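# Stand bottles on ledges matching their cap colours

## Task

Put every bottle upright on the wall ledge whose label strip is the same colour as that bottle's cap, with the bottle's entire base resting on the ledge; any bottle that topples or is left leaning counts as a failure.

## Robot and tools

ROBOT. An RB-Y1: a wheeled base (two drive wheels, two rear casters, 0.58 m wide, 0.10 m ahead of the wheel axle and 0.57 m behind it, sweeping a 0.58 m radius circle when turning in place), a folding torso (squat, shift, pitch, yaw), a head, and two 7-joint arms with parallel grippers. Each wrist has a camera in a case that sticks out sideways and can bump things. The base drives forward/back and turns only; no sideways motion.

FRAMES. Base frame: origin on the floor between the drive wheels, x forward, y left, z up, metres. The hand points left_hand and right_hand lie midway between the finger pads, 0.03 m back from the tips; fingers point along the hand's -z, and close along its x. Odometry frame is the base frame at the start; base_odometry counts wheel turns only, so slip and collisions distort it. Heading in rad, positive to the left.

TOOL move. Optional parts: base, joints, target, min_time_s, contact_limits, plus cameras and blocking. Allowed combinations: base and/or joints (with optional min_time_s, contact_limits); target alone or with min_time_s; contact_limits alone. No action = just report state and images.
- base: one object {x_m_s, turn_rad_s, for_s}: a velocity command, not a position. x_m_s forward speed in m/s (0.005 to 1.5 either sign, or 0); turn_rad_s leftward turn rate in rad/s (0.02 to 1.509 either sign, or 0); for_s duration 0.1 to 5 s. Distance is roughly speed times for_s; acceleration 0.4 m/s² (turning 0.5 rad/s²), and coasting to rest takes up to about 3 s after for_s. Omitted velocity = 0.
- joints: a single object keyed by joint name, absolute targets in rad (grippers in m of pad opening, 0 to 0.1). Key ranges: torso_squat_rad 0..1.2, torso_shift_rad -0.3..0.6, torso_pitch_rad -0.2..1.4 (positive bows forward), torso_yaw_rad -1.5..1.5 (positive left; lift both arms sideways 0.2 rad or more first), head_pan_rad -0.523..0.523, head_tilt_rad -0.35..1.57 (positive looks down). Arm joints per side: shoulder_pitch ±2.356 (negative swings forward/up), shoulder_roll left 0..3.141 / right -3.141..0 (away from body), shoulder_yaw ±2.094, elbow -2.617..0.01 (negative bends), forearm_roll ±3.141, wrist_pitch -1.57..1.919, hand_roll ±2.705. Combined torso limits: squat+shift <= 1.52; squat-shift+pitch <= 1.57; shift+0.5 pitch-0.4 squat <= 0.7; shift+0.3 pitch-0.5 squat <= 0.39.
- target: one hand's absolute pose {side: "left"/"right", x, y, z in m in the base frame (-3..3), quat_wxyz as the hand lines print it}. Solved into joint angles, so the hand travels along an arc; split long moves into short steps. Refused if another move is still running.
- min_time_s: 0.1 to 8, the minimum duration of arm, head and torso motions in this action.
- contact_limits: per gripper current in mA, 200 to 672.5 (default 672.5), persistent; lower means gentler grip.
- blocking: true/omitted waits until everything rests; false returns in about 0.5 s while motion continues.
- cameras: list of head_camera, left_wrist_camera, right_wrist_camera or all.

TOOL wait {seconds 0..10, cameras}: lets time pass, returning early once running moves settle. TOOL stop {cameras}: brakes all running motions. TOOL zoom_image {camera, region [x0,y0,x1,y1] pixels, at most 504x504}: closer look at the latest image. TOOL finished_scene {scene: current number}: ends the scene; the bottles must stay placed without the robot; call nothing after it in that reply.

GRIPPING. Command an opening at least 0.005 m narrower than the bottle; the gripper then reports off_target or done, both fine. Never close onto the other arm's fingers.

RESULTS. move line: done or the worst status. Per joint: done, moving, off_target (resting away, maybe still pushing), stopped, not_followed (collision check held the arm; text "joint command not followed"), time_out, contact_stop (torso only), limit_stop_at_<name> (self-collision guard or built-in limit), torque_fault (10 s freeze after overload), limit_stop_at_motor_heat. Hand status: reached (within 10 mm, 2 deg), short (with error), refused (with reason). Any refused call or uncommanded stop cancels later move/wait/finished_scene calls in the same reply. on_its_own reports things the robot did unasked. lidar_m: 12 distances from the base origin, 30-degree sectors starting straight ahead and going counter-clockwise, seen in a plane 0.23 m up; "-" is nothing. motor_effort: wheel effort in %, peak in brackets; high effort at rest means pushing on something. Wrist force/torque are raw, offset, include hand and load weight. Motor temperatures; MOTOR HOT appears at 65 °C, at 80 °C the arm brakes for 30-60 s. The head camera calibration is given; the wrist cameras move with the arms.

AVOID. Driving into furniture or walls fast (wheels keep pushing and the robot can tip; motors cut out if a wheel stalls). Bending or rising fast with arms stretched ahead or a load. Arms hitting or pressing each other, including grippers, fingers and camera cases; keep some outward shoulder roll (about 0.5 rad) when both arms are forward. Knocking bottles over or out of the work area, dropping them, or releasing them while moving; place each gently upright. Joint overloads (elbow 34.2 N m, wrist joints 23.7 N m, shoulders 66.5 N m) and long stretched holds that overheat motors. Loose objects may occasionally get nudged by an outside push.

Each tool is called after "Call:" as name(argument=value, ...) on one line, values as JSON.

## Session

Call:
move()

Scene clock: 0.00 s.
Joint torques (N m): no reading
External joint torques (N m): no reading
Motor temperatures (°C): left_arm=[34 39 32 39 35 43 40] | right_arm=[33 36 34 35 35 34 43]
Wrist force (N): no reading
Wrist torque (N m): no reading
Wrist force, peak (N): no reading
base_odometry: x=+0.000 y=+0.000 heading=+0.000
lidar_m: 3.95 2.48 1.74 1.99 2.10 1.67 1.63 1.72 2.47 2.64 2.45 3.88
base_status: not commanded
joint_positions: torso_squat_rad=+0.350 torso_shift_rad=+0.000 torso_pitch_rad=+0.000 torso_yaw_rad=+0.000 left_shoulder_pitch_rad=-0.048 left_shoulder_roll_rad=+0.048 left_shoulder_yaw_rad=-0.029 left_elbow_rad=-0.126 left_forearm_roll_rad=+0.039 left_wrist_pitch_rad=+0.009 left_hand_roll_rad=-0.012 left_gripper_m=+0.100 right_shoulder_pitch_rad=-0.009 right_shoulder_roll_rad=-0.013 right_shoulder_yaw_rad=+0.007 right_elbow_rad=-0.267 right_forearm_roll_rad=-0.043 right_wrist_pitch_rad=+0.022 right_hand_roll_rad=-0.017 right_gripper_m=+0.100 head_pan_rad=+0.000 head_tilt_rad=+0.400
joint_status: not commanded
wheel_motors_off: 0
motor_effort: left_wheel=+1 right_wheel=-1
chest: x=-0.2280 y=-0.0002 z=+1.2475 quat_wxyz=(+1.000, +0.000, +0.000, +0.000) (m; base frame)
left_hand: x=-0.1340 y=+0.2540 z=+0.5691 quat_wxyz=(+0.996, +0.022, -0.081, -0.010) (m; base frame)
right_hand: x=-0.0969 y=-0.2280 z=+0.5737 quat_wxyz=(+0.992, -0.001, -0.127, -0.024) (m; base frame)
pictures: head_camera, left_wrist_camera, right_wrist_camera

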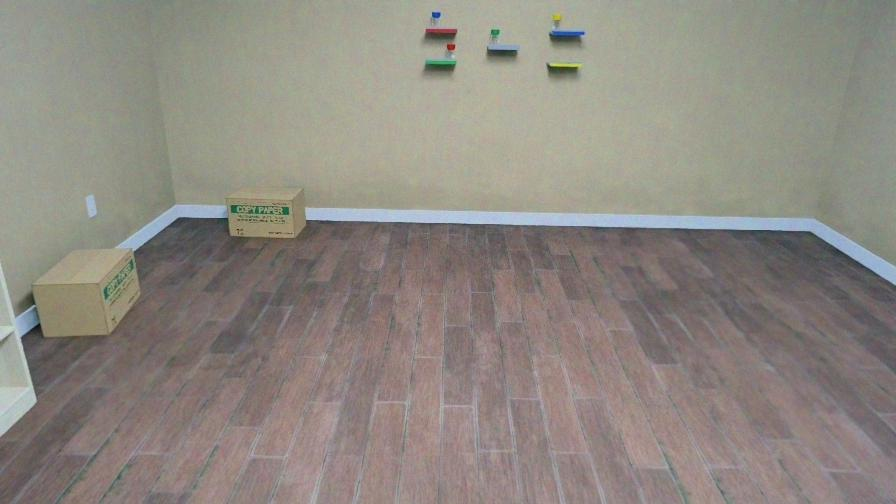

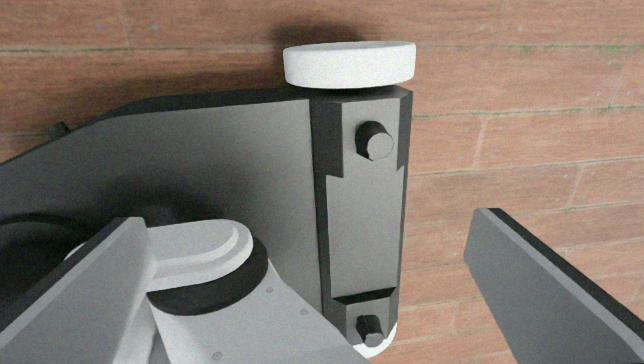

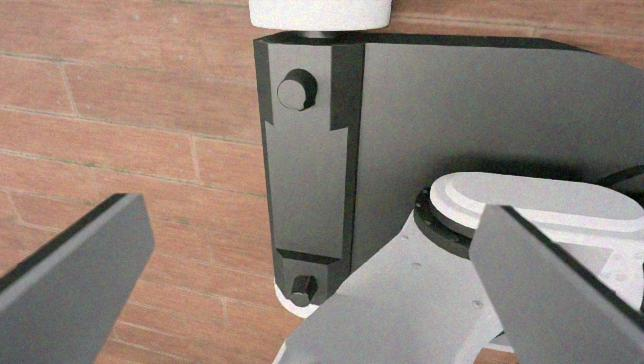

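Call:
zoom_image(camera="head_camera", region=[400, 0, 624, 126])

Call:
move(joints={"head_tilt_rad": 0.0}, cameras=["head_camera"])

Scaled by 2.250 from the camera's 896x504 image, which has a finer 1280x720 frame.

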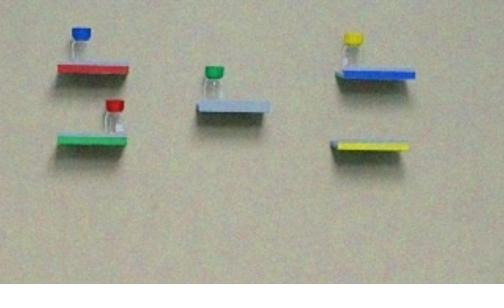

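Scene clock: 1.20 s.
Joint torques (N m): left_arm=[-3.15 2.46 -0.49 -0.45 -0.11 -0.53 0.24] | right_arm=[-2.71 -0.35 0.66 -1.19 -0.02 -0.41 0.01]
External joint torques (N m): left_arm=[-0.29 0.89 -0.58 0.18 -0.11 -0.09 0.25] | right_arm=[0.42 0.47 0.7 0.43 -0.09 0.15 0]
Wrist force (N): left_arm=[-0.1 1.3 -5.0] | right_arm=[0.8 -1.5 -5.2]
Wrist torque (N m): left_arm=[-0.28 0.07 -0.01] | right_arm=[0.15 -0.09 -0.20]
Wrist force, peak (N): left_arm=[0.1 0.9 -5.5] | right_arm=[2.0 -1.5 -6.1]
move: done
base_odometry: x=+0.000 y=+0.000 heading=+0.000
lidar_m: 3.94 2.48 1.73 1.99 2.10 1.67 1.64 1.73 2.46 2.64 2.45 3.89
base_status: not commanded
joint_positions: torso_squat_rad=+0.350 torso_shift_rad=+0.000 torso_pitch_rad=+0.000 torso_yaw_rad=+0.000 left_shoulder_pitch_rad=-0.048 left_shoulder_roll_rad=+0.048 left_shoulder_yaw_rad=-0.029 left_elbow_rad=-0.126 left_forearm_roll_rad=+0.039 left_wrist_pitch_rad=+0.009 left_hand_roll_rad=-0.012 left_gripper_m=+0.100 right_shoulder_pitch_rad=-0.009 right_shoulder_roll_rad=-0.013 right_shoulder_yaw_rad=+0.007 right_elbow_rad=-0.267 right_forearm_roll_rad=-0.043 right_wrist_pitch_rad=+0.022 right_hand_roll_rad=-0.017 right_gripper_m=+0.100 head_pan_rad=+0.000 head_tilt_rad=+0.000
joint_status: all done
wheel_motors_off: 0
motor_effort: left_wheel=+1(2) right_wheel=-1(2)
chest: x=-0.2280 y=-0.0002 z=+1.2475 quat_wxyz=(+1.000, +0.000, +0.000, +0.000) (m; base frame)
left_hand: x=-0.1340 y=+0.2540 z=+0.5691 quat_wxyz=(+0.996, +0.022, -0.081, -0.010) (m; base frame)
right_hand: x=-0.0969 y=-0.2280 z=+0.5737 quat_wxyz=(+0.992, -0.001, -0.127, -0.024) (m; base frame)
pictures: head_camera
camera_calibration:
head_camera: T_world_to_cam=[[-0.0346507, -0.999318, 0.0127321, -0.0210621], [0.0364169, -0.0139938, -0.999239, 1.51247], [0.998736, -0.0341607, 0.0368769, 0.0953411], [0, 0, 0, 1]] pos_world=[-0.15103, 0.00337435, 1.50807]

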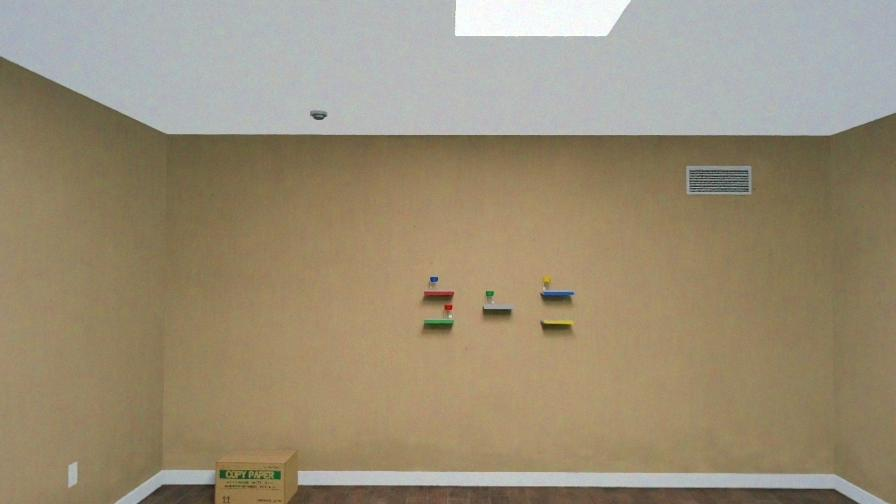

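Call:
move(base={"x_m_s": 0.4, "for_s": 5}, joints={"head_tilt_rad": 0.1}, cameras=["head_camera"])

Call:
zoom_image(camera="head_camera", region=[330, 180, 720, 400])

Scene clock: 10.20 s.
Joint torques (N m): left_arm=[-1.98 2.25 -0.34 -0.54 -0.09 -0.67 0.29] | right_arm=[-2.37 -0.69 0.25 -1.1 0.06 -0.38 0]
External joint torques (N m): left_arm=[0.88 0.68 -0.42 0.09 -0.09 -0.23 0.3] | right_arm=[0.77 0.13 0.29 0.51 -0.01 0.18 -0.01]
Wrist force (N): left_arm=[0.0 1.0 -5.2] | right_arm=[1.7 -1.7 -5.4]
Wrist torque (N m): left_arm=[-0.22 0.07 -0.04] | right_arm=[0.17 0.00 -0.15]
Wrist force, peak (N): left_arm=[0.3 1.1 -5.7] | right_arm=[0.4 -2.5 -6.3]
move: done
base_odometry: x=+2.000 y=+0.001 heading=+0.000
lidar_m: 2.22 2.04 1.56 1.50 1.64 2.84 3.62 3.70 2.39 2.55 2.84 2.27
base_status: done (sent for 5 of 5 s)
joint_positions: torso_squat_rad=+0.350 torso_shift_rad=+0.000 torso_pitch_rad=+0.000 torso_yaw_rad=+0.000 left_shoulder_pitch_rad=-0.048 left_shoulder_roll_rad=+0.048 left_shoulder_yaw_rad=-0.029 left_elbow_rad=-0.126 left_forearm_roll_rad=+0.039 left_wrist_pitch_rad=+0.009 left_hand_roll_rad=-0.012 left_gripper_m=+0.100 right_shoulder_pitch_rad=-0.009 right_shoulder_roll_rad=-0.013 right_shoulder_yaw_rad=+0.007 right_elbow_rad=-0.267 right_forearm_roll_rad=-0.043 right_wrist_pitch_rad=+0.022 right_hand_roll_rad=-0.017 right_gripper_m=+0.100 head_pan_rad=+0.000 head_tilt_rad=+0.100
joint_status: all done
wheel_motors_off: 0
motor_effort: left_wheel=+2(33) right_wheel=-4(23)
chest: x=-0.2280 y=-0.0002 z=+1.2475 quat_wxyz=(+1.000, +0.000, +0.000, +0.000) (m; base frame)
left_hand: x=-0.1339 y=+0.2540 z=+0.5691 quat_wxyz=(+0.996, +0.022, -0.081, -0.010) (m; base frame)
right_hand: x=-0.0969 y=-0.2280 z=+0.5737 quat_wxyz=(+0.992, -0.001, -0.127, -0.024) (m; base frame)
pictures: head_camera
camera_calibration:
head_camera: T_world_to_cam=[[-0.0332077, -0.999318, 0.0161311, -0.0256862], [-0.063475, -0.0139987, -0.997885, 1.48993], [0.997431, -0.0341614, -0.0629669, 0.239628], [0, 0, 0, 1]] pos_world=[-0.145292, 0.00337436, 1.50228]

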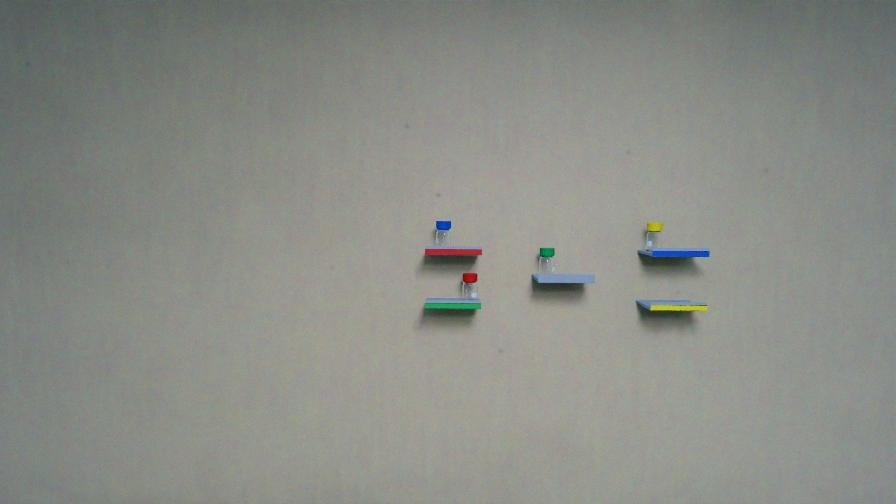

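Scaled by 1.292 from the camera's 896x504 image, which has a finer 1280x720 frame.

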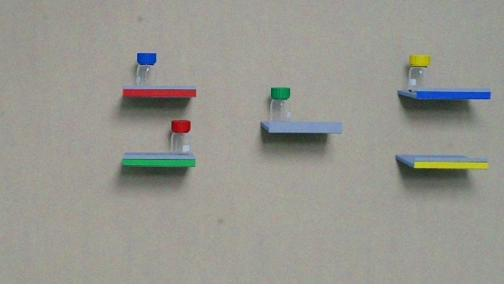

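Call:
move(base={"turn_rad_s": -0.4, "for_s": 1.0}, cameras=[])

Call:
move(base={"x_m_s": 0.4, "for_s": 3.25}, cameras=[])

Call:
move(base={"turn_rad_s": 0.4, "for_s": 1.0}, cameras=["head_camera"])

Scene clock: 15.27 s.
Joint torques (N m): left_arm=[-3.38 2.43 -0.12 -0.65 -0.22 -0.47 0.26] | right_arm=[-2.93 -0.72 0.06 -1.19 -0.01 -0.51 -0.04]
External joint torques (N m): left_arm=[-0.51 0.86 -0.2 -0.02 -0.22 -0.03 0.27] | right_arm=[0.2 0.11 0.1 0.43 -0.08 0.05 -0.05]
Wrist force (N): left_arm=[-0.1 1.0 -5.2] | right_arm=[1.7 -1.5 -5.0]
Wrist torque (N m): left_arm=[-0.23 0.05 -0.03] | right_arm=[0.16 -0.01 -0.20]
Wrist force, peak (N): left_arm=[-0.1 1.2 -5.4] | right_arm=[2.0 -1.6 -6.3]
move: done
base_odometry: x=+2.000 y=+0.001 heading=-0.399
lidar_m: 2.24 2.22 2.04 1.56 1.64 1.95 3.33 3.63 3.35 2.39 2.70 2.71
base_status: done (sent for 1 of 1 s)
joint_positions: torso_squat_rad=+0.350 torso_shift_rad=+0.000 torso_pitch_rad=+0.000 torso_yaw_rad=+0.000 left_shoulder_pitch_rad=-0.048 left_shoulder_roll_rad=+0.048 left_shoulder_yaw_rad=-0.029 left_elbow_rad=-0.126 left_forearm_roll_rad=+0.039 left_wrist_pitch_rad=+0.009 left_hand_roll_rad=-0.012 left_gripper_m=+0.100 right_shoulder_pitch_rad=-0.009 right_shoulder_roll_rad=-0.013 right_shoulder_yaw_rad=+0.007 right_elbow_rad=-0.267 right_forearm_roll_rad=-0.043 right_wrist_pitch_rad=+0.022 right_hand_roll_rad=-0.017 right_gripper_m=+0.100 head_pan_rad=+0.000 head_tilt_rad=+0.100
joint_status: not commanded
wheel_motors_off: 0
motor_effort: left_wheel=+4(27) right_wheel=+0(24)
chest: x=-0.2280 y=-0.0002 z=+1.2475 quat_wxyz=(+1.000, +0.000, +0.000, +0.000) (m; base frame)
left_hand: x=-0.1339 y=+0.2540 z=+0.5691 quat_wxyz=(+0.996, +0.022, -0.081, -0.010) (m; base frame)
right_hand: x=-0.0969 y=-0.2280 z=+0.5737 quat_wxyz=(+0.992, -0.001, -0.127, -0.024) (m; base frame)
pictures: none
No camera images: "cameras" was empty.

Scene clock: 20.07 s.
Joint torques (N m): left_arm=[-2.25 2.17 -0.67 -0.67 -0.11 -0.6 0.38] | right_arm=[-2.34 -1.21 1.01 -1.06 0.11 -0.55 -0.06]
External joint torques (N m): left_arm=[0.61 0.6 -0.75 -0.04 -0.12 -0.16 0.39] | right_arm=[0.79 -0.38 1.05 0.56 0.05 0.01 -0.08]
Wrist force (N): left_arm=[-0.1 0.9 -5.1] | right_arm=[2.1 -1.3 -6.0]
Wrist torque (N m): left_arm=[-0.21 0.08 -0.03] | right_arm=[0.11 0.04 -0.17]
Wrist force, peak (N): left_arm=[-0.1 1.1 -5.6] | right_arm=[1.8 -1.3 -6.6]
move: done
base_odometry: x=+3.204 y=-0.507 heading=-0.399
lidar_m: 1.00 0.99 1.10 1.51 2.02 2.33 4.10 4.85 2.57 2.28 2.28 1.23
base_status: done (sent for 3.27 of 3.27 s)
joint_positions: torso_squat_rad=+0.350 torso_shift_rad=+0.000 torso_pitch_rad=+0.000 torso_yaw_rad=+0.000 left_shoulder_pitch_rad=-0.048 left_shoulder_roll_rad=+0.048 left_shoulder_yaw_rad=-0.029 left_elbow_rad=-0.126 left_forearm_roll_rad=+0.039 left_wrist_pitch_rad=+0.009 left_hand_roll_rad=-0.012 left_gripper_m=+0.100 right_shoulder_pitch_rad=-0.009 right_shoulder_roll_rad=-0.013 right_shoulder_yaw_rad=+0.007 right_elbow_rad=-0.267 right_forearm_roll_rad=-0.043 right_wrist_pitch_rad=+0.022 right_hand_roll_rad=-0.017 right_gripper_m=+0.100 head_pan_rad=+0.000 head_tilt_rad=+0.100
joint_status: not commanded
wheel_motors_off: 0
motor_effort: left_wheel=-1(32) right_wheel=+0(26)
chest: x=-0.2280 y=-0.0002 z=+1.2475 quat_wxyz=(+1.000, +0.000, +0.000, +0.000) (m; base frame)
left_hand: x=-0.1339 y=+0.2540 z=+0.5691 quat_wxyz=(+0.996, +0.022, -0.081, -0.010) (m; base frame)
right_hand: x=-0.0969 y=-0.2280 z=+0.5737 quat_wxyz=(+0.992, -0.001, -0.127, -0.024) (m; base frame)
pictures: none
No camera images: "cameras" was empty.

Scene clock: 22.33 s.
Joint torques (N m): left_arm=[-3.14 2.49 -0.78 -0.73 -0.11 -0.57 0.28] | right_arm=[-2.63 -1.35 0.76 -0.99 0 -0.39 0.09]
External joint torques (N m): left_arm=[-0.27 0.92 -0.87 -0.1 -0.11 -0.14 0.29] | right_arm=[0.5 -0.53 0.8 0.63 -0.07 0.16 0.08]
Wrist force (N): left_arm=[0.0 0.8 -5.0] | right_arm=[1.5 -1.3 -5.5]
Wrist torque (N m): left_arm=[-0.20 0.07 -0.04] | right_arm=[0.18 0.00 -0.23]
Wrist force, peak (N): left_arm=[-0.1 1.1 -5.4] | right_arm=[1.3 -2.2 -6.3]
move: done
base_odometry: x=+3.204 y=-0.507 heading=+0.000
lidar_m: 1.00 1.05 1.50 2.01 2.05 3.15 4.84 2.58 2.32 2.27 1.35 1.03
base_status: done (sent for 1 of 1 s)
joint_positions: torso_squat_rad=+0.350 torso_shift_rad=+0.000 torso_pitch_rad=+0.000 torso_yaw_rad=+0.000 left_shoulder_pitch_rad=-0.048 left_shoulder_roll_rad=+0.048 left_shoulder_yaw_rad=-0.029 left_elbow_rad=-0.126 left_forearm_roll_rad=+0.039 left_wrist_pitch_rad=+0.009 left_hand_roll_rad=-0.012 left_gripper_m=+0.100 right_shoulder_pitch_rad=-0.009 right_shoulder_roll_rad=-0.013 right_shoulder_yaw_rad=+0.007 right_elbow_rad=-0.267 right_forearm_roll_rad=-0.043 right_wrist_pitch_rad=+0.022 right_hand_roll_rad=-0.017 right_gripper_m=+0.100 head_pan_rad=+0.000 head_tilt_rad=+0.100
joint_status: not commanded
wheel_motors_off: 0
motor_effort: left_wheel=+0(28) right_wheel=+3(21)
chest: x=-0.2280 y=-0.0002 z=+1.2475 quat_wxyz=(+1.000, +0.000, +0.000, +0.000) (m; base frame)
left_hand: x=-0.1339 y=+0.2540 z=+0.5691 quat_wxyz=(+0.996, +0.022, -0.081, -0.010) (m; base frame)
right_hand: x=-0.0969 y=-0.2280 z=+0.5737 quat_wxyz=(+0.992, -0.001, -0.127, -0.024) (m; base frame)
pictures: head_camera
camera_calibration:
head_camera: T_world_to_cam=[[-0.0332077, -0.999318, 0.0161311, -0.0257861], [-0.063475, -0.0139987, -0.997885, 1.48992], [0.997431, -0.0341614, -0.0629669, 0.239625], [0, 0, 0, 1]] pos_world=[-0.145292, 0.00327436, 1.50228]

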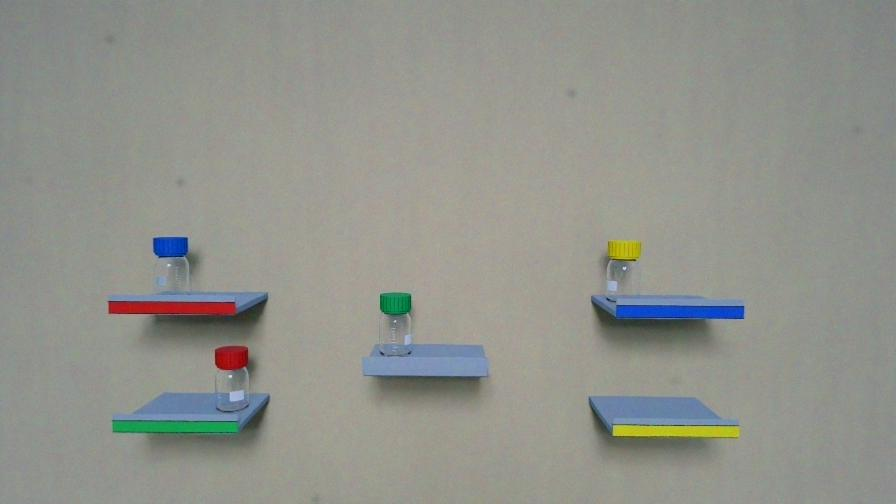

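Call:
zoom_image(camera="head_camera", region=[90, 220, 450, 460])

Call:
zoom_image(camera="head_camera", region=[340, 220, 760, 460])

Scaled by 1.400 from the camera's 896x504 image, which has a finer 1280x720 frame.

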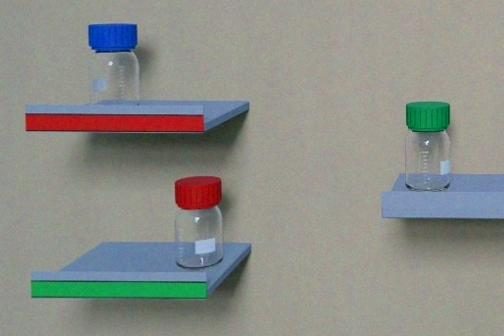

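Scaled by 1.200 from the camera's 896x504 image, which has a finer 1280x720 frame.

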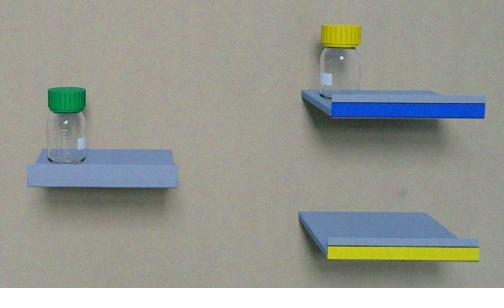

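Call:
zoom_image(camera="head_camera", region=[100, 330, 290, 450])

Call:
zoom_image(camera="head_camera", region=[580, 370, 760, 450])

Scaled by 2.653 from the camera's 896x504 image, which has a finer 1280x720 frame.

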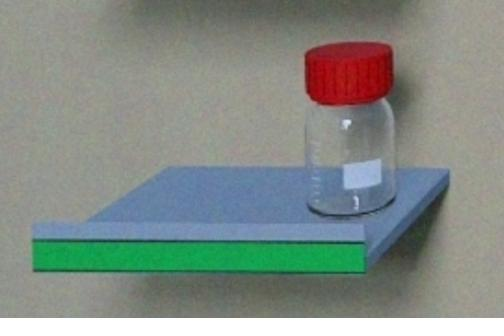

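Scaled by 2.800 from the camera's 896x504 image, which has a finer 1280x720 frame.

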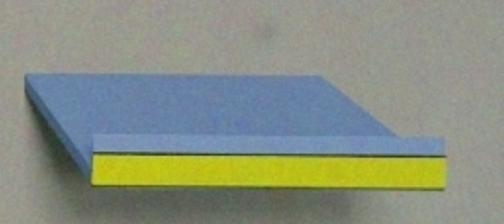

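Call:
zoom_image(camera="head_camera", region=[350, 280, 510, 390])

Call:
zoom_image(camera="head_camera", region=[580, 230, 760, 330])

Call:
zoom_image(camera="head_camera", region=[100, 225, 290, 330])

Scaled by 3.150 from the camera's 896x504 image, which has a finer 1280x720 frame.

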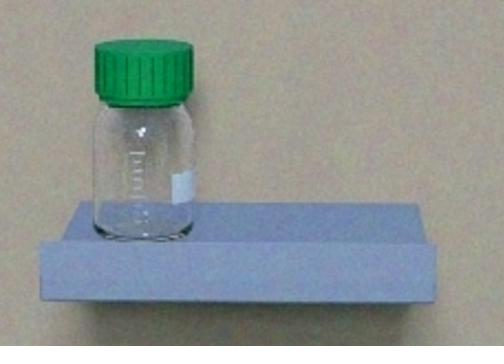

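Scaled by 2.800 from the camera's 896x504 image, which has a finer 1280x720 frame.

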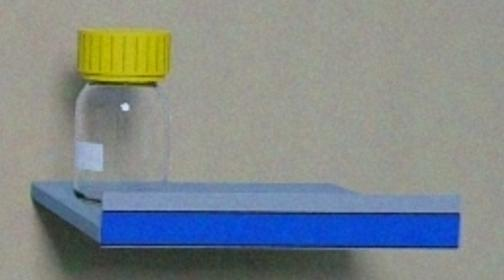

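Scaled by 2.653 from the camera's 896x504 image, which has a finer 1280x720 frame.

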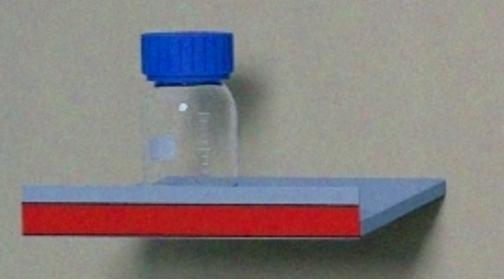

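Call:
move(joints={"left_shoulder_roll_rad": 0.35, "left_elbow_rad": -1.9, "left_forearm_roll_rad": 0.0, "right_shoulder_roll_rad": -0.35, "right_elbow_rad": -1.9, "left_shoulder_pitch_rad": -0.2, "right_shoulder_pitch_rad": -0.2}, min_time_s=2, cameras=[])

Call:
move(target={"side": "right", "x": 0.22, "y": -0.35, "z": 1.33, "quat_wxyz": [0.5, -0.5, -0.5, 0.5]}, min_time_s=3, cameras=["head_camera", "right_wrist_camera"])

Scene clock: 31.33 s.
Joint torques (N m): left_arm=[-14.54 6.75 4.06 -9.54 -0.23 -1.49 0.19] | right_arm=[-13.42 -7.42 -2.68 -7.96 0.11 -1.58 0.11]
External joint torques (N m): left_arm=[-0.14 1.37 -0.26 -0.02 -0.27 0.13 0.23] | right_arm=[0.87 -1.28 1.42 1.34 -0.09 0.08 0.07]
Wrist force (N): left_arm=[-3.9 -1.2 3.5] | right_arm=[-2.0 0.0 3.8]
Wrist torque (N m): left_arm=[-0.04 -0.14 0.00] | right_arm=[0.01 -0.25 -0.21]
Wrist force, peak (N): left_arm=[-4.5 -1.1 3.8] | right_arm=[1.3 -2.5 -6.0]
move: done
base_odometry: x=+3.204 y=-0.507 heading=+0.000
lidar_m: 0.99 1.06 1.50 2.02 2.05 3.15 4.84 2.58 2.33 2.28 1.36 1.03
base_status: not commanded
joint_positions: torso_squat_rad=+0.350 torso_shift_rad=+0.000 torso_pitch_rad=+0.000 torso_yaw_rad=+0.000 left_shoulder_pitch_rad=-0.200 left_shoulder_roll_rad=+0.350 left_shoulder_yaw_rad=-0.029 left_elbow_rad=-1.900 left_forearm_roll_rad=+0.000 left_wrist_pitch_rad=+0.009 left_hand_roll_rad=-0.012 left_gripper_m=+0.100 right_shoulder_pitch_rad=-0.200 right_shoulder_roll_rad=-0.350 right_shoulder_yaw_rad=+0.007 right_elbow_rad=-1.900 right_forearm_roll_rad=-0.043 right_wrist_pitch_rad=+0.022 right_hand_roll_rad=-0.017 right_gripper_m=+0.100 head_pan_rad=+0.000 head_tilt_rad=+0.100
joint_status: all done
wheel_motors_off: 0
motor_effort: left_wheel=+0(1) right_wheel=+4(5)
chest: x=-0.2280 y=-0.0002 z=+1.2475 quat_wxyz=(+1.000, +0.000, +0.000, +0.000) (m; base frame)
left_hand: x=+0.2937 y=+0.2223 z=+1.2786 quat_wxyz=(+0.494, +0.082, -0.850, -0.163) (m; base frame)
right_hand: x=+0.2953 y=-0.2338 z=+1.2794 quat_wxyz=(+0.504, -0.060, -0.851, +0.137) (m; base frame)
pictures: none
No camera images: "cameras" was empty.

Scene clock: 34.67 s.
Joint torques (N m): left_arm=[-14.83 6.73 4.15 -9.59 -0.22 -1.56 0.28] | right_arm=[-6.55 -15.47 -10.42 -1.03 0.92 -0.13 0.15]
External joint torques (N m): left_arm=[-0.43 1.35 -0.17 -0.07 -0.27 0.05 0.33] | right_arm=[2.12 -2.03 0.05 -0.41 -0.39 0.24 0.16]
Wrist force (N): left_arm=[-3.9 -1.5 3.6] | right_arm=[2.9 4.8 0.2]
Wrist torque (N m): left_arm=[-0.02 -0.17 -0.03] | right_arm=[-0.28 0.03 -0.21]
Wrist force, peak (N): left_arm=[-4.3 -1.1 3.9] | right_arm=[2.8 5.3 0.5]
move: done
base_odometry: x=+3.204 y=-0.507 heading=+0.000
lidar_m: 0.99 1.05 1.49 2.02 2.05 3.15 4.85 2.58 2.32 2.27 1.36 1.02
base_status: not commanded
joint_positions: torso_squat_rad=+0.350 torso_shift_rad=+0.000 torso_pitch_rad=+0.000 torso_yaw_rad=+0.000 left_shoulder_pitch_rad=-0.200 left_shoulder_roll_rad=+0.350 left_shoulder_yaw_rad=-0.029 left_elbow_rad=-1.900 left_forearm_roll_rad=+0.000 left_wrist_pitch_rad=+0.009 left_hand_roll_rad=-0.012 left_gripper_m=+0.100 right_shoulder_pitch_rad=+0.193 right_shoulder_roll_rad=-1.455 right_shoulder_yaw_rad=-0.246 right_elbow_rad=-2.392 right_forearm_roll_rad=-0.106 right_wrist_pitch_rad=+0.737 right_hand_roll_rad=+0.182 right_gripper_m=+0.100 head_pan_rad=+0.000 head_tilt_rad=+0.100
joint_status: all done
wheel_motors_off: 0
motor_effort: left_wheel=+1(1) right_wheel=+4(5)
chest: x=-0.2280 y=-0.0002 z=+1.2475 quat_wxyz=(+1.000, +0.000, +0.000, +0.000) (m; base frame)
left_hand: x=+0.2937 y=+0.2223 z=+1.2786 quat_wxyz=(+0.494, +0.082, -0.850, -0.163) (m; base frame)
right_hand: x=+0.2199 y=-0.3501 z=+1.3300 quat_wxyz=(+0.500, -0.500, -0.500, +0.500) (m; base frame)
right_hand_status: reached (checked arc, planned for 3.0 s): 0 mm and 0.1 deg off.
pictures: head_camera, right_wrist_camera
camera_calibration:
head_camera: T_world_to_cam=[[-0.033208, -0.999318, 0.0161271, -0.0257801], [-0.0634748, -0.0139946, -0.997885, 1.48992], [0.997431, -0.0341614, -0.0629668, 0.239625], [0, 0, 0, 1]] pos_world=[-0.145292, 0.00327435, 1.50228]
right_wrist_camera: T_world_to_cam=[[-0.0162157, -0.998524, 0.0518391, -0.419756], [-0.495694, -0.0369978, -0.867709, 1.27709], [0.868346, -0.0397668, -0.494362, 0.524824], [0, 0, 0, 1]] pos_world=[0.170512, -0.351016, 1.38936]

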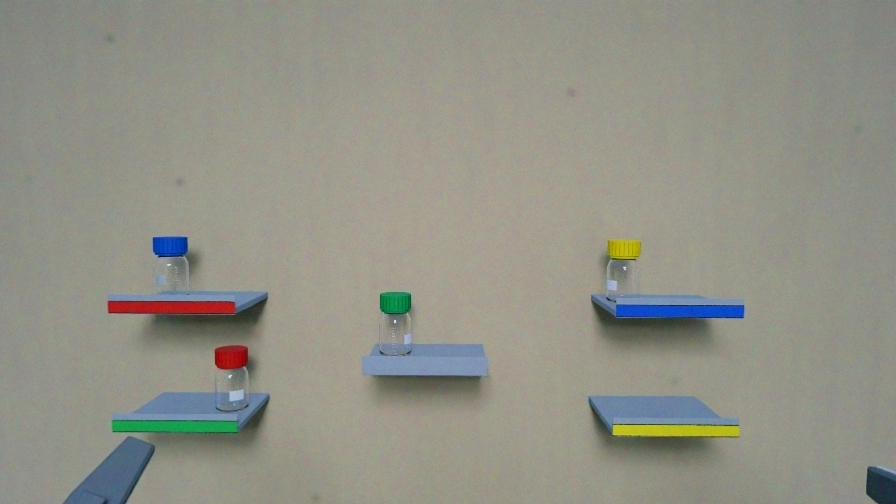

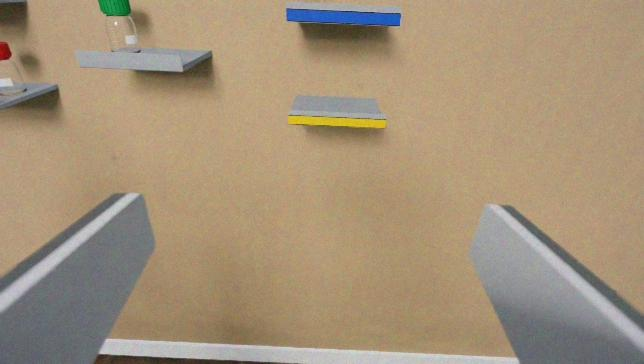

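Call:
move(joints={"head_tilt_rad": 0.45, "head_pan_rad": -0.5}, cameras=["head_camera"])

Scene clock: 36.10 s.
Joint torques (N m): left_arm=[-14.78 6.55 4.28 -9.28 -0.15 -1.6 0.24] | right_arm=[-7.01 -15.26 -10.8 -0.9 0.94 -0.38 0.16]
External joint torques (N m): left_arm=[-0.38 1.17 -0.04 0.24 -0.2 0.02 0.28] | right_arm=[1.65 -1.82 -0.33 -0.28 -0.38 -0.02 0.17]
Wrist force (N): left_arm=[-4.1 -1.1 3.8] | right_arm=[3.6 4.7 0.6]
Wrist torque (N m): left_arm=[-0.06 -0.18 -0.01] | right_arm=[-0.26 0.11 -0.23]
Wrist force, peak (N): left_arm=[-4.3 -1.3 3.8] | right_arm=[3.1 5.5 0.5]
move: done
base_odometry: x=+3.204 y=-0.507 heading=+0.000
lidar_m: 1.00 1.05 1.49 2.01 2.05 3.15 4.85 2.58 2.32 2.27 1.36 1.03
base_status: not commanded
joint_positions: torso_squat_rad=+0.350 torso_shift_rad=+0.000 torso_pitch_rad=+0.000 torso_yaw_rad=+0.000 left_shoulder_pitch_rad=-0.200 left_shoulder_roll_rad=+0.350 left_shoulder_yaw_rad=-0.029 left_elbow_rad=-1.900 left_forearm_roll_rad=+0.000 left_wrist_pitch_rad=+0.009 left_hand_roll_rad=-0.012 left_gripper_m=+0.100 right_shoulder_pitch_rad=+0.193 right_shoulder_roll_rad=-1.455 right_shoulder_yaw_rad=-0.246 right_elbow_rad=-2.392 right_forearm_roll_rad=-0.106 right_wrist_pitch_rad=+0.737 right_hand_roll_rad=+0.182 right_gripper_m=+0.100 head_pan_rad=-0.500 head_tilt_rad=+0.450
joint_status: all done
wheel_motors_off: 0
motor_effort: left_wheel=+1(1) right_wheel=+4(4)
chest: x=-0.2280 y=-0.0002 z=+1.2475 quat_wxyz=(+1.000, +0.000, +0.000, +0.000) (m; base frame)
left_hand: x=+0.2937 y=+0.2223 z=+1.2786 quat_wxyz=(+0.494, +0.082, -0.850, -0.163) (m; base frame)
right_hand: x=+0.2199 y=-0.3501 z=+1.3300 quat_wxyz=(+0.500, -0.500, -0.500, +0.500) (m; base frame)
pictures: head_camera
camera_calibration:
head_camera: T_world_to_cam=[[-0.501326, -0.864851, 0.0265664, -0.137239], [-0.359661, 0.180362, -0.915486, 1.30968], [0.786967, -0.468511, -0.401473, 0.686157], [0, 0, 0, 1]] pos_world=[-0.137744, -0.0334346, 1.47811]

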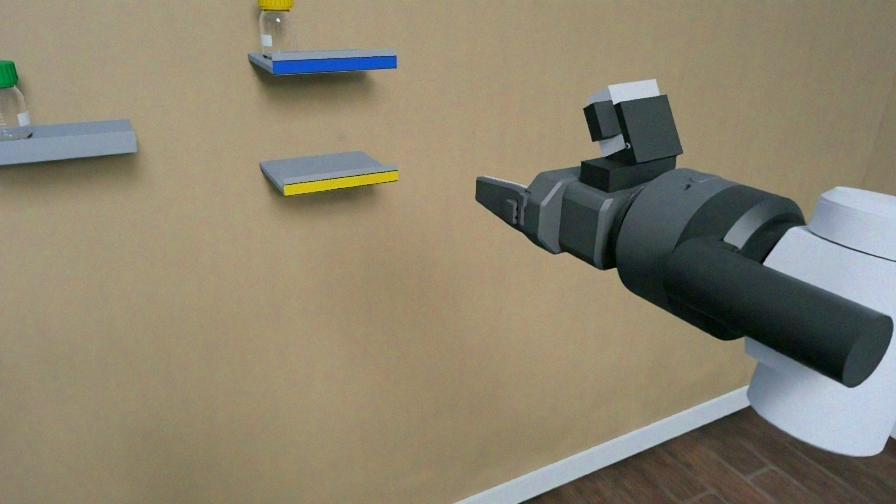

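Call:
zoom_image(camera="head_camera", region=[440, 60, 896, 460])

Scaled by 1.105 from the camera's 896x504 image, which has a finer 1280x720 frame.

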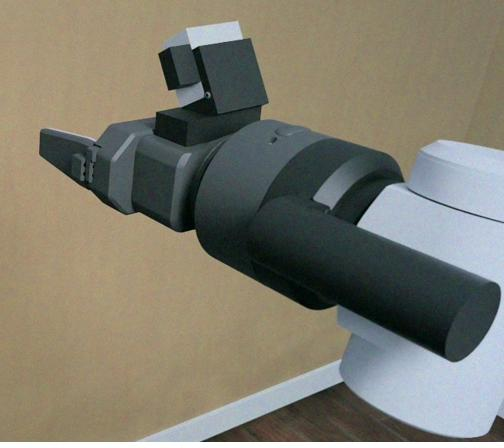

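Call:
move(target={"side": "left", "x": 0.2, "y": 0.38, "z": 1.30, "quat_wxyz": [0.5, 0.5, -0.5, -0.5]}, min_time_s=3, cameras=[])

Call:
move(target={"side": "right", "x": 0.2, "y": -0.38, "z": 1.30, "quat_wxyz": [0.5, -0.5, -0.5, 0.5]}, min_time_s=1.5, cameras=[])

Call:
move(base={"turn_rad_s": -0.1, "for_s": 0.4}, joints={"head_pan_rad": 0.0, "head_tilt_rad": 0.1}, cameras=["head_camera"])

Scene clock: 44.67 s.
Joint torques (N m): left_arm=[-6.33 13.77 12.03 -2.6 -0.68 -0.39 0.02] | right_arm=[-6.56 -14.82 -10.31 -0.71 1.03 -0.34 0.19]
External joint torques (N m): left_arm=[0.67 1.86 1.46 -0.78 0.3 0 0.01] | right_arm=[2.1 -1.37 0.16 -0.1 -0.28 0.02 0.2]
Wrist force (N): left_arm=[1.1 -5.2 1.2] | right_arm=[2.9 4.5 0.5]
Wrist torque (N m): left_arm=[0.20 0.15 -0.03] | right_arm=[-0.22 0.01 -0.20]
Wrist force, peak (N): left_arm=[-4.3 -1.0 3.8] | right_arm=[3.3 5.5 0.3]
move: done
base_odometry: x=+3.204 y=-0.507 heading=+0.000
lidar_m: 0.99 1.04 1.49 2.02 2.05 3.15 4.84 2.58 2.32 2.27 1.36 1.03
base_status: not commanded
joint_positions: torso_squat_rad=+0.350 torso_shift_rad=+0.000 torso_pitch_rad=+0.000 torso_yaw_rad=+0.000 left_shoulder_pitch_rad=+0.443 left_shoulder_roll_rad=+1.343 left_shoulder_yaw_rad=+0.386 left_elbow_rad=-2.381 left_forearm_roll_rad=+0.012 left_wrist_pitch_rad=+0.573 left_hand_roll_rad=-0.190 left_gripper_m=+0.100 right_shoulder_pitch_rad=+0.193 right_shoulder_roll_rad=-1.455 right_shoulder_yaw_rad=-0.246 right_elbow_rad=-2.392 right_forearm_roll_rad=-0.106 right_wrist_pitch_rad=+0.737 right_hand_roll_rad=+0.182 right_gripper_m=+0.100 head_pan_rad=-0.500 head_tilt_rad=+0.450
joint_status: all done
wheel_motors_off: 0
motor_effort: left_wheel=+0(1) right_wheel=+4(5)
chest: x=-0.2280 y=-0.0002 z=+1.2475 quat_wxyz=(+1.000, +0.000, +0.000, +0.000) (m; base frame)
left_hand: x=+0.2000 y=+0.3800 z=+1.3000 quat_wxyz=(+0.500, +0.500, -0.500, -0.500) (m; base frame)
left_hand_status: reached (checked arc, planned for 3.0 s): 0 mm and 0.0 deg off.
right_hand: x=+0.2198 y=-0.3501 z=+1.3300 quat_wxyz=(+0.500, -0.500, -0.500, +0.500) (m; base frame)
pictures: none
No camera images: "cameras" was empty.

Scene clock: 46.50 s.
Joint torques (N m): left_arm=[-6.42 13.55 11.83 -2.64 -0.74 -0.34 0.15] | right_arm=[-5.23 -12.64 -10.45 -1.48 1.23 -0.69 0.02]
External joint torques (N m): left_arm=[0.58 1.65 1.26 -0.82 0.24 0.05 0.13] | right_arm=[1.48 0.14 -0.14 0.49 0.14 -0.19 0.02]
Wrist force (N): left_arm=[0.9 -5.0 1.1] | right_arm=[2.9 4.5 0.5]
Wrist torque (N m): left_arm=[0.18 0.11 -0.05] | right_arm=[-0.19 0.01 -0.23]
Wrist force, peak (N): left_arm=[0.9 -5.6 1.0] | right_arm=[3.6 5.6 -0.1]
move: done
base_odometry: x=+3.204 y=-0.507 heading=+0.000
lidar_m: 0.99 1.05 1.50 2.01 2.05 3.15 4.84 2.59 2.32 2.28 1.36 1.03
base_status: not commanded
joint_positions: torso_squat_rad=+0.350 torso_shift_rad=+0.000 torso_pitch_rad=+0.000 torso_yaw_rad=+0.000 left_shoulder_pitch_rad=+0.443 left_shoulder_roll_rad=+1.343 left_shoulder_yaw_rad=+0.386 left_elbow_rad=-2.381 left_forearm_roll_rad=+0.012 left_wrist_pitch_rad=+0.573 left_hand_roll_rad=-0.190 left_gripper_m=+0.100 right_shoulder_pitch_rad=+0.412 right_shoulder_roll_rad=-1.314 right_shoulder_yaw_rad=-0.376 right_elbow_rad=-2.388 right_forearm_roll_rad=-0.047 right_wrist_pitch_rad=+0.596 right_hand_roll_rad=+0.251 right_gripper_m=+0.100 head_pan_rad=-0.500 head_tilt_rad=+0.450
joint_status: all done
wheel_motors_off: 0
motor_effort: left_wheel=+0(1) right_wheel=+4(5)
chest: x=-0.2280 y=-0.0002 z=+1.2475 quat_wxyz=(+1.000, +0.000, +0.000, +0.000) (m; base frame)
left_hand: x=+0.2000 y=+0.3800 z=+1.3000 quat_wxyz=(+0.500, +0.500, -0.500, -0.500) (m; base frame)
right_hand: x=+0.2001 y=-0.3801 z=+1.3004 quat_wxyz=(+0.502, -0.503, -0.498, +0.497) (m; base frame)
right_hand_status: reached (checked arc, planned for 1.5 s): 0 mm and 0.6 deg off.
pictures: none
No camera images: "cameras" was empty.

Scene clock: 47.77 s.
Joint torques (N m): left_arm=[-6.73 13.75 11.86 -2.43 -0.74 -0.14 0.02] | right_arm=[-5.04 -12.75 -10.27 -1.66 1.14 -0.47 0.11]
External joint torques (N m): left_arm=[0.27 1.84 1.29 -0.61 0.24 0.24 0] | right_arm=[1.66 0.03 0.04 0.31 0.05 0.03 0.12]
Wrist force (N): left_arm=[1.2 -5.1 1.1] | right_arm=[2.2 4.3 0.2]
Wrist torque (N m): left_arm=[0.19 0.16 -0.05] | right_arm=[-0.20 -0.03 -0.20]
Wrist force, peak (N): left_arm=[1.2 -5.4 1.3] | right_arm=[3.3 5.1 0.3]
move: done
base_odometry: x=+3.204 y=-0.507 heading=-0.039
lidar_m: 0.99 1.04 1.43 2.01 2.04 3.15 4.84 2.65 2.34 2.27 1.42 1.04
base_status: done (sent for 0.4 of 0.4 s)
joint_positions: torso_squat_rad=+0.350 torso_shift_rad=+0.000 torso_pitch_rad=+0.000 torso_yaw_rad=+0.000 left_shoulder_pitch_rad=+0.443 left_shoulder_roll_rad=+1.343 left_shoulder_yaw_rad=+0.386 left_elbow_rad=-2.381 left_forearm_roll_rad=+0.012 left_wrist_pitch_rad=+0.573 left_hand_roll_rad=-0.190 left_gripper_m=+0.100 right_shoulder_pitch_rad=+0.412 right_shoulder_roll_rad=-1.314 right_shoulder_yaw_rad=-0.376 right_elbow_rad=-2.388 right_forearm_roll_rad=-0.047 right_wrist_pitch_rad=+0.596 right_hand_roll_rad=+0.251 right_gripper_m=+0.100 head_pan_rad=+0.000 head_tilt_rad=+0.100
joint_status: all done
wheel_motors_off: 0
motor_effort: left_wheel=+0(18) right_wheel=-2(12)
chest: x=-0.2280 y=-0.0002 z=+1.2475 quat_wxyz=(+1.000, +0.000, +0.000, +0.000) (m; base frame)
left_hand: x=+0.2000 y=+0.3800 z=+1.3000 quat_wxyz=(+0.500, +0.500, -0.500, -0.500) (m; base frame)
right_hand: x=+0.2001 y=-0.3801 z=+1.3004 quat_wxyz=(+0.502, -0.503, -0.498, +0.497) (m; base frame)
pictures: head_camera
camera_calibration:
head_camera: T_world_to_cam=[[-0.033208, -0.999318, 0.0161271, -0.0257801], [-0.0634748, -0.0139946, -0.997885, 1.48992], [0.997431, -0.0341614, -0.0629668, 0.239625], [0, 0, 0, 1]] pos_world=[-0.145292, 0.00327435, 1.50228]

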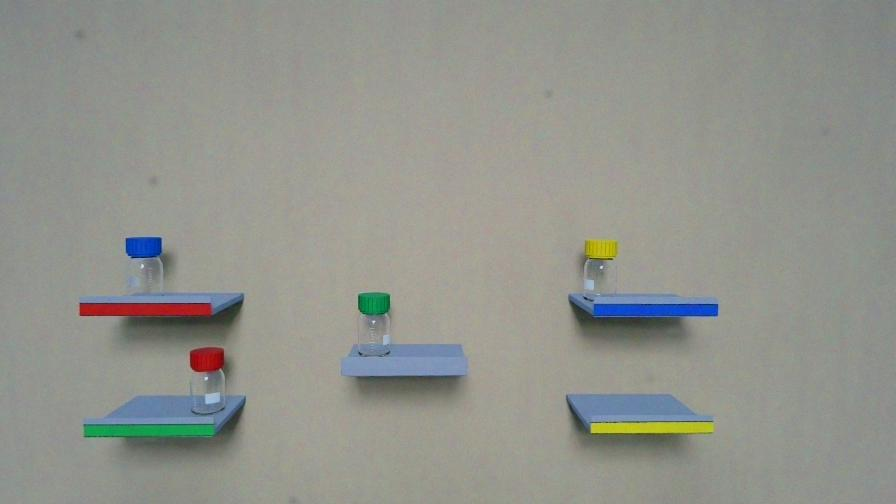

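Call:
zoom_image(camera="head_camera", region=[70, 280, 250, 440])

Call:
zoom_image(camera="head_camera", region=[560, 280, 740, 440])

Scaled by 2.800 from the camera's 896x504 image, which has a finer 1280x720 frame.

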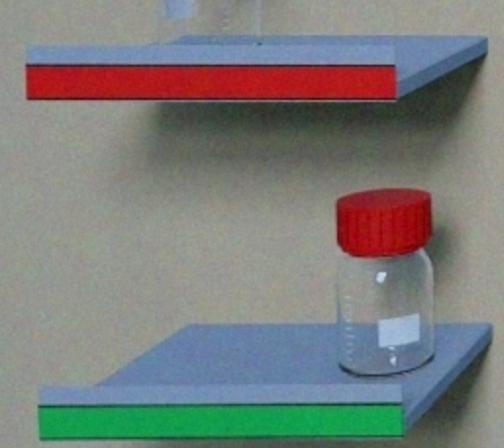

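Scaled by 2.800 from the camera's 896x504 image, which has a finer 1280x720 frame.

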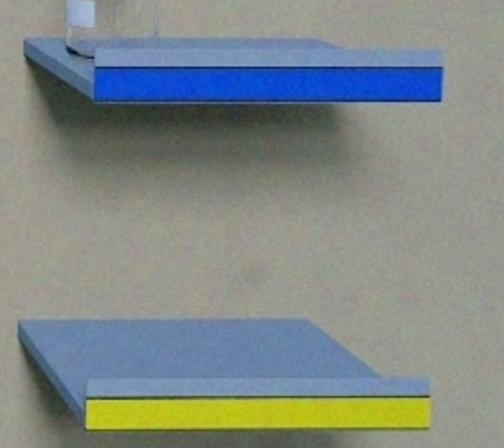

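Call:
move(base={"x_m_s": 0.2, "for_s": 2.65}, cameras=["all"])

Scene clock: 52.17 s.
Joint torques (N m): left_arm=[-7.28 13.71 11.44 -2.47 -1 -0.43 -0.03] | right_arm=[-5.4 -13.62 -9.79 -1.83 0.99 -0.41 0.01]
External joint torques (N m): left_arm=[-0.29 1.81 0.87 -0.65 -0.02 -0.04 -0.05] | right_arm=[1.3 -0.83 0.52 0.14 -0.09 0.08 0.02]
Wrist force (N): left_arm=[1.0 -5.3 1.2] | right_arm=[2.6 4.5 0.5]
Wrist torque (N m): left_arm=[0.22 0.16 -0.03] | right_arm=[-0.20 0.00 -0.23]
Wrist force, peak (N): left_arm=[1.1 -5.6 1.3] | right_arm=[2.9 5.7 0.7]
move: done
base_odometry: x=+3.737 y=-0.528 heading=-0.039
lidar_m: 0.46 0.49 0.68 1.38 2.16 3.09 5.37 2.97 2.36 1.81 0.67 0.48
base_status: done (sent for 2.67 of 2.67 s)
joint_positions: torso_squat_rad=+0.350 torso_shift_rad=+0.000 torso_pitch_rad=+0.000 torso_yaw_rad=+0.000 left_shoulder_pitch_rad=+0.443 left_shoulder_roll_rad=+1.343 left_shoulder_yaw_rad=+0.386 left_elbow_rad=-2.381 left_forearm_roll_rad=+0.012 left_wrist_pitch_rad=+0.573 left_hand_roll_rad=-0.190 left_gripper_m=+0.100 right_shoulder_pitch_rad=+0.412 right_shoulder_roll_rad=-1.314 right_shoulder_yaw_rad=-0.376 right_elbow_rad=-2.388 right_forearm_roll_rad=-0.047 right_wrist_pitch_rad=+0.596 right_hand_roll_rad=+0.251 right_gripper_m=+0.100 head_pan_rad=+0.000 head_tilt_rad=+0.100
joint_status: not commanded
wheel_motors_off: 0
motor_effort: left_wheel=+5(33) right_wheel=-7(22)
chest: x=-0.2279 y=-0.0002 z=+1.2475 quat_wxyz=(+1.000, +0.000, +0.000, +0.000) (m; base frame)
left_hand: x=+0.2001 y=+0.3800 z=+1.2999 quat_wxyz=(+0.500, +0.500, -0.500, -0.500) (m; base frame)
right_hand: x=+0.2001 y=-0.3801 z=+1.3004 quat_wxyz=(+0.502, -0.503, -0.498, +0.497) (m; base frame)
pictures: head_camera, left_wrist_camera, right_wrist_camera
camera_calibration:
head_camera: T_world_to_cam=[[-0.0332061, -0.999318, 0.0161303, -0.0257814], [-0.0635744, -0.0139946, -0.997879, 1.48991], [0.997425, -0.0341611, -0.0630664, 0.239673], [0, 0, 0, 1]] pos_world=[-0.145192, 0.00327435, 1.50228]
left_wrist_camera: T_world_to_cam=[[-0.0361592, -0.999333, -0.00512542, 0.392628], [-0.466603, 0.0214182, -0.884207, 1.26191], [0.883727, -0.0295807, -0.467066, 0.515852], [0, 0, 0, 1]] pos_world=[0.147137, 0.380597, 1.35874]
right_wrist_camera: T_world_to_cam=[[-0.0267287, -0.998237, 0.0529981, -0.447804], [-0.494975, -0.0328455, -0.868286, 1.24267], [0.868496, -0.0494409, -0.493224, 0.520936], [0, 0, 0, 1]] pos_world=[0.150689, -0.380442, 1.35966]

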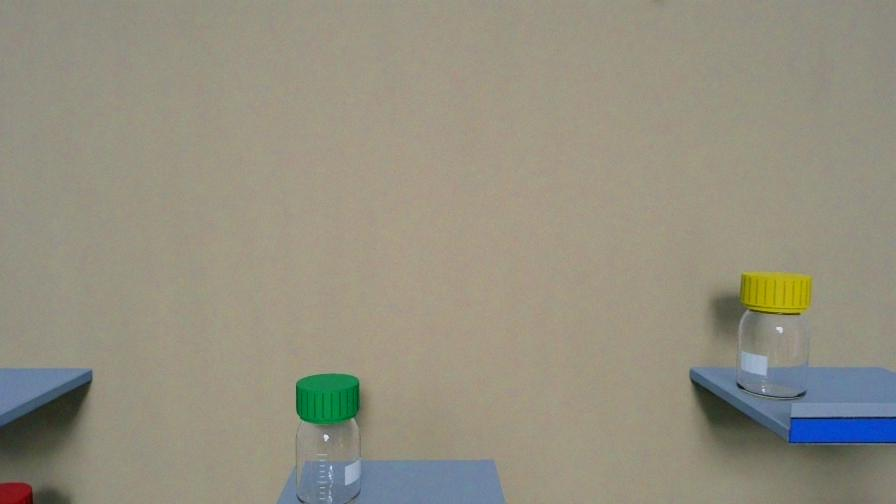

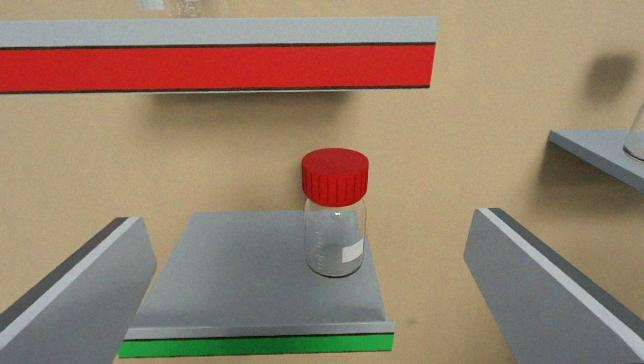

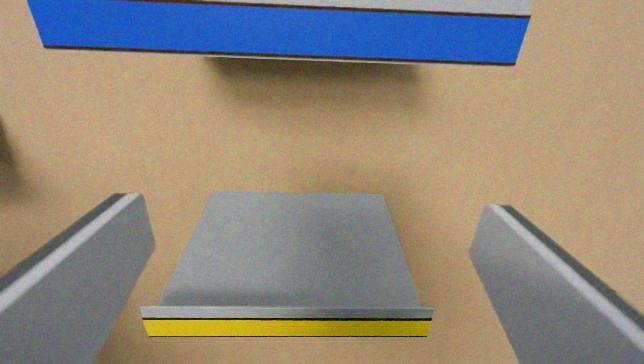

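Call:
move(target={"side": "right", "x": 0.22, "y": -0.303, "z": 1.401, "quat_wxyz": [0.5, -0.5, -0.5, 0.5]}, min_time_s=1.5, cameras=["head_camera", "right_wrist_camera"])

Scene clock: 55.63 s.
Joint torques (N m): left_arm=[-7.05 13.28 11.12 -2.4 -0.94 -0.33 0.04] | right_arm=[-10.26 -12.79 -6.49 3.23 1.27 0.46 0.07]
External joint torques (N m): left_arm=[-0.06 1.38 0.55 -0.58 0.04 0.06 0.03] | right_arm=[-0.83 -1.14 3.14 -0.59 -0.19 0.15 0.08]
Wrist force (N): left_arm=[0.9 -5.1 1.3] | right_arm=[3.2 4.4 0.7]
Wrist torque (N m): left_arm=[0.19 0.11 -0.05] | right_arm=[-0.24 0.07 -0.03]
Wrist force, peak (N): left_arm=[1.3 -5.5 0.9] | right_arm=[2.9 6.1 0.7]
move: done
base_odometry: x=+3.737 y=-0.528 heading=-0.039
lidar_m: 0.46 0.49 0.67 1.38 2.16 3.10 5.37 2.97 2.37 1.82 0.67 0.49
base_status: not commanded
joint_positions: torso_squat_rad=+0.350 torso_shift_rad=+0.000 torso_pitch_rad=+0.000 torso_yaw_rad=+0.000 left_shoulder_pitch_rad=+0.443 left_shoulder_roll_rad=+1.343 left_shoulder_yaw_rad=+0.386 left_elbow_rad=-2.381 left_forearm_roll_rad=+0.012 left_wrist_pitch_rad=+0.573 left_hand_roll_rad=-0.190 left_gripper_m=+0.100 right_shoulder_pitch_rad=+0.095 right_shoulder_roll_rad=-1.896 right_shoulder_yaw_rad=-0.293 right_elbow_rad=-2.430 right_forearm_roll_rad=-0.261 right_wrist_pitch_rad=+0.870 right_hand_roll_rad=-0.154 right_gripper_m=+0.100 head_pan_rad=+0.000 head_tilt_rad=+0.100
joint_status: all done
wheel_motors_off: 0
motor_effort: left_wheel=+5(6) right_wheel=-7(8)
chest: x=-0.2279 y=-0.0002 z=+1.2475 quat_wxyz=(+1.000, +0.000, +0.000, +0.000) (m; base frame)
left_hand: x=+0.2000 y=+0.3800 z=+1.2999 quat_wxyz=(+0.500, +0.500, -0.500, -0.500) (m; base frame)
right_hand: x=+0.2198 y=-0.3031 z=+1.4012 quat_wxyz=(+0.499, -0.499, -0.500, +0.501) (m; base frame)
right_hand_status: reached (checked arc, planned for 1.5 s): 0 mm and 0.2 deg off.
pictures: head_camera, right_wrist_camera
camera_calibration:
head_camera: T_world_to_cam=[[-0.0332061, -0.999318, 0.0161303, -0.0257814], [-0.0635744, -0.0139946, -0.997879, 1.48991], [0.997425, -0.0341611, -0.0630664, 0.239673], [0, 0, 0, 1]] pos_world=[-0.145192, 0.00327435, 1.50228]
right_wrist_camera: T_world_to_cam=[[-0.0134171, -0.998559, 0.0519547, -0.377376], [-0.49749, -0.0384054, -0.866619, 1.33911], [0.867366, -0.0374744, -0.496258, 0.565524], [0, 0, 0, 1]] pos_world=[0.170615, -0.30421, 1.46075]

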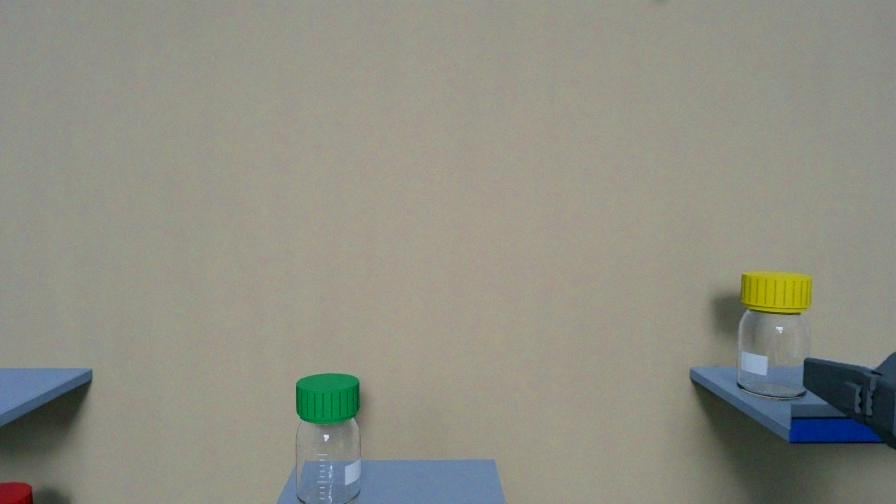

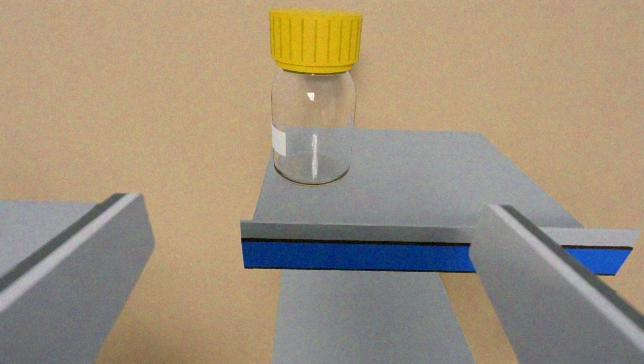

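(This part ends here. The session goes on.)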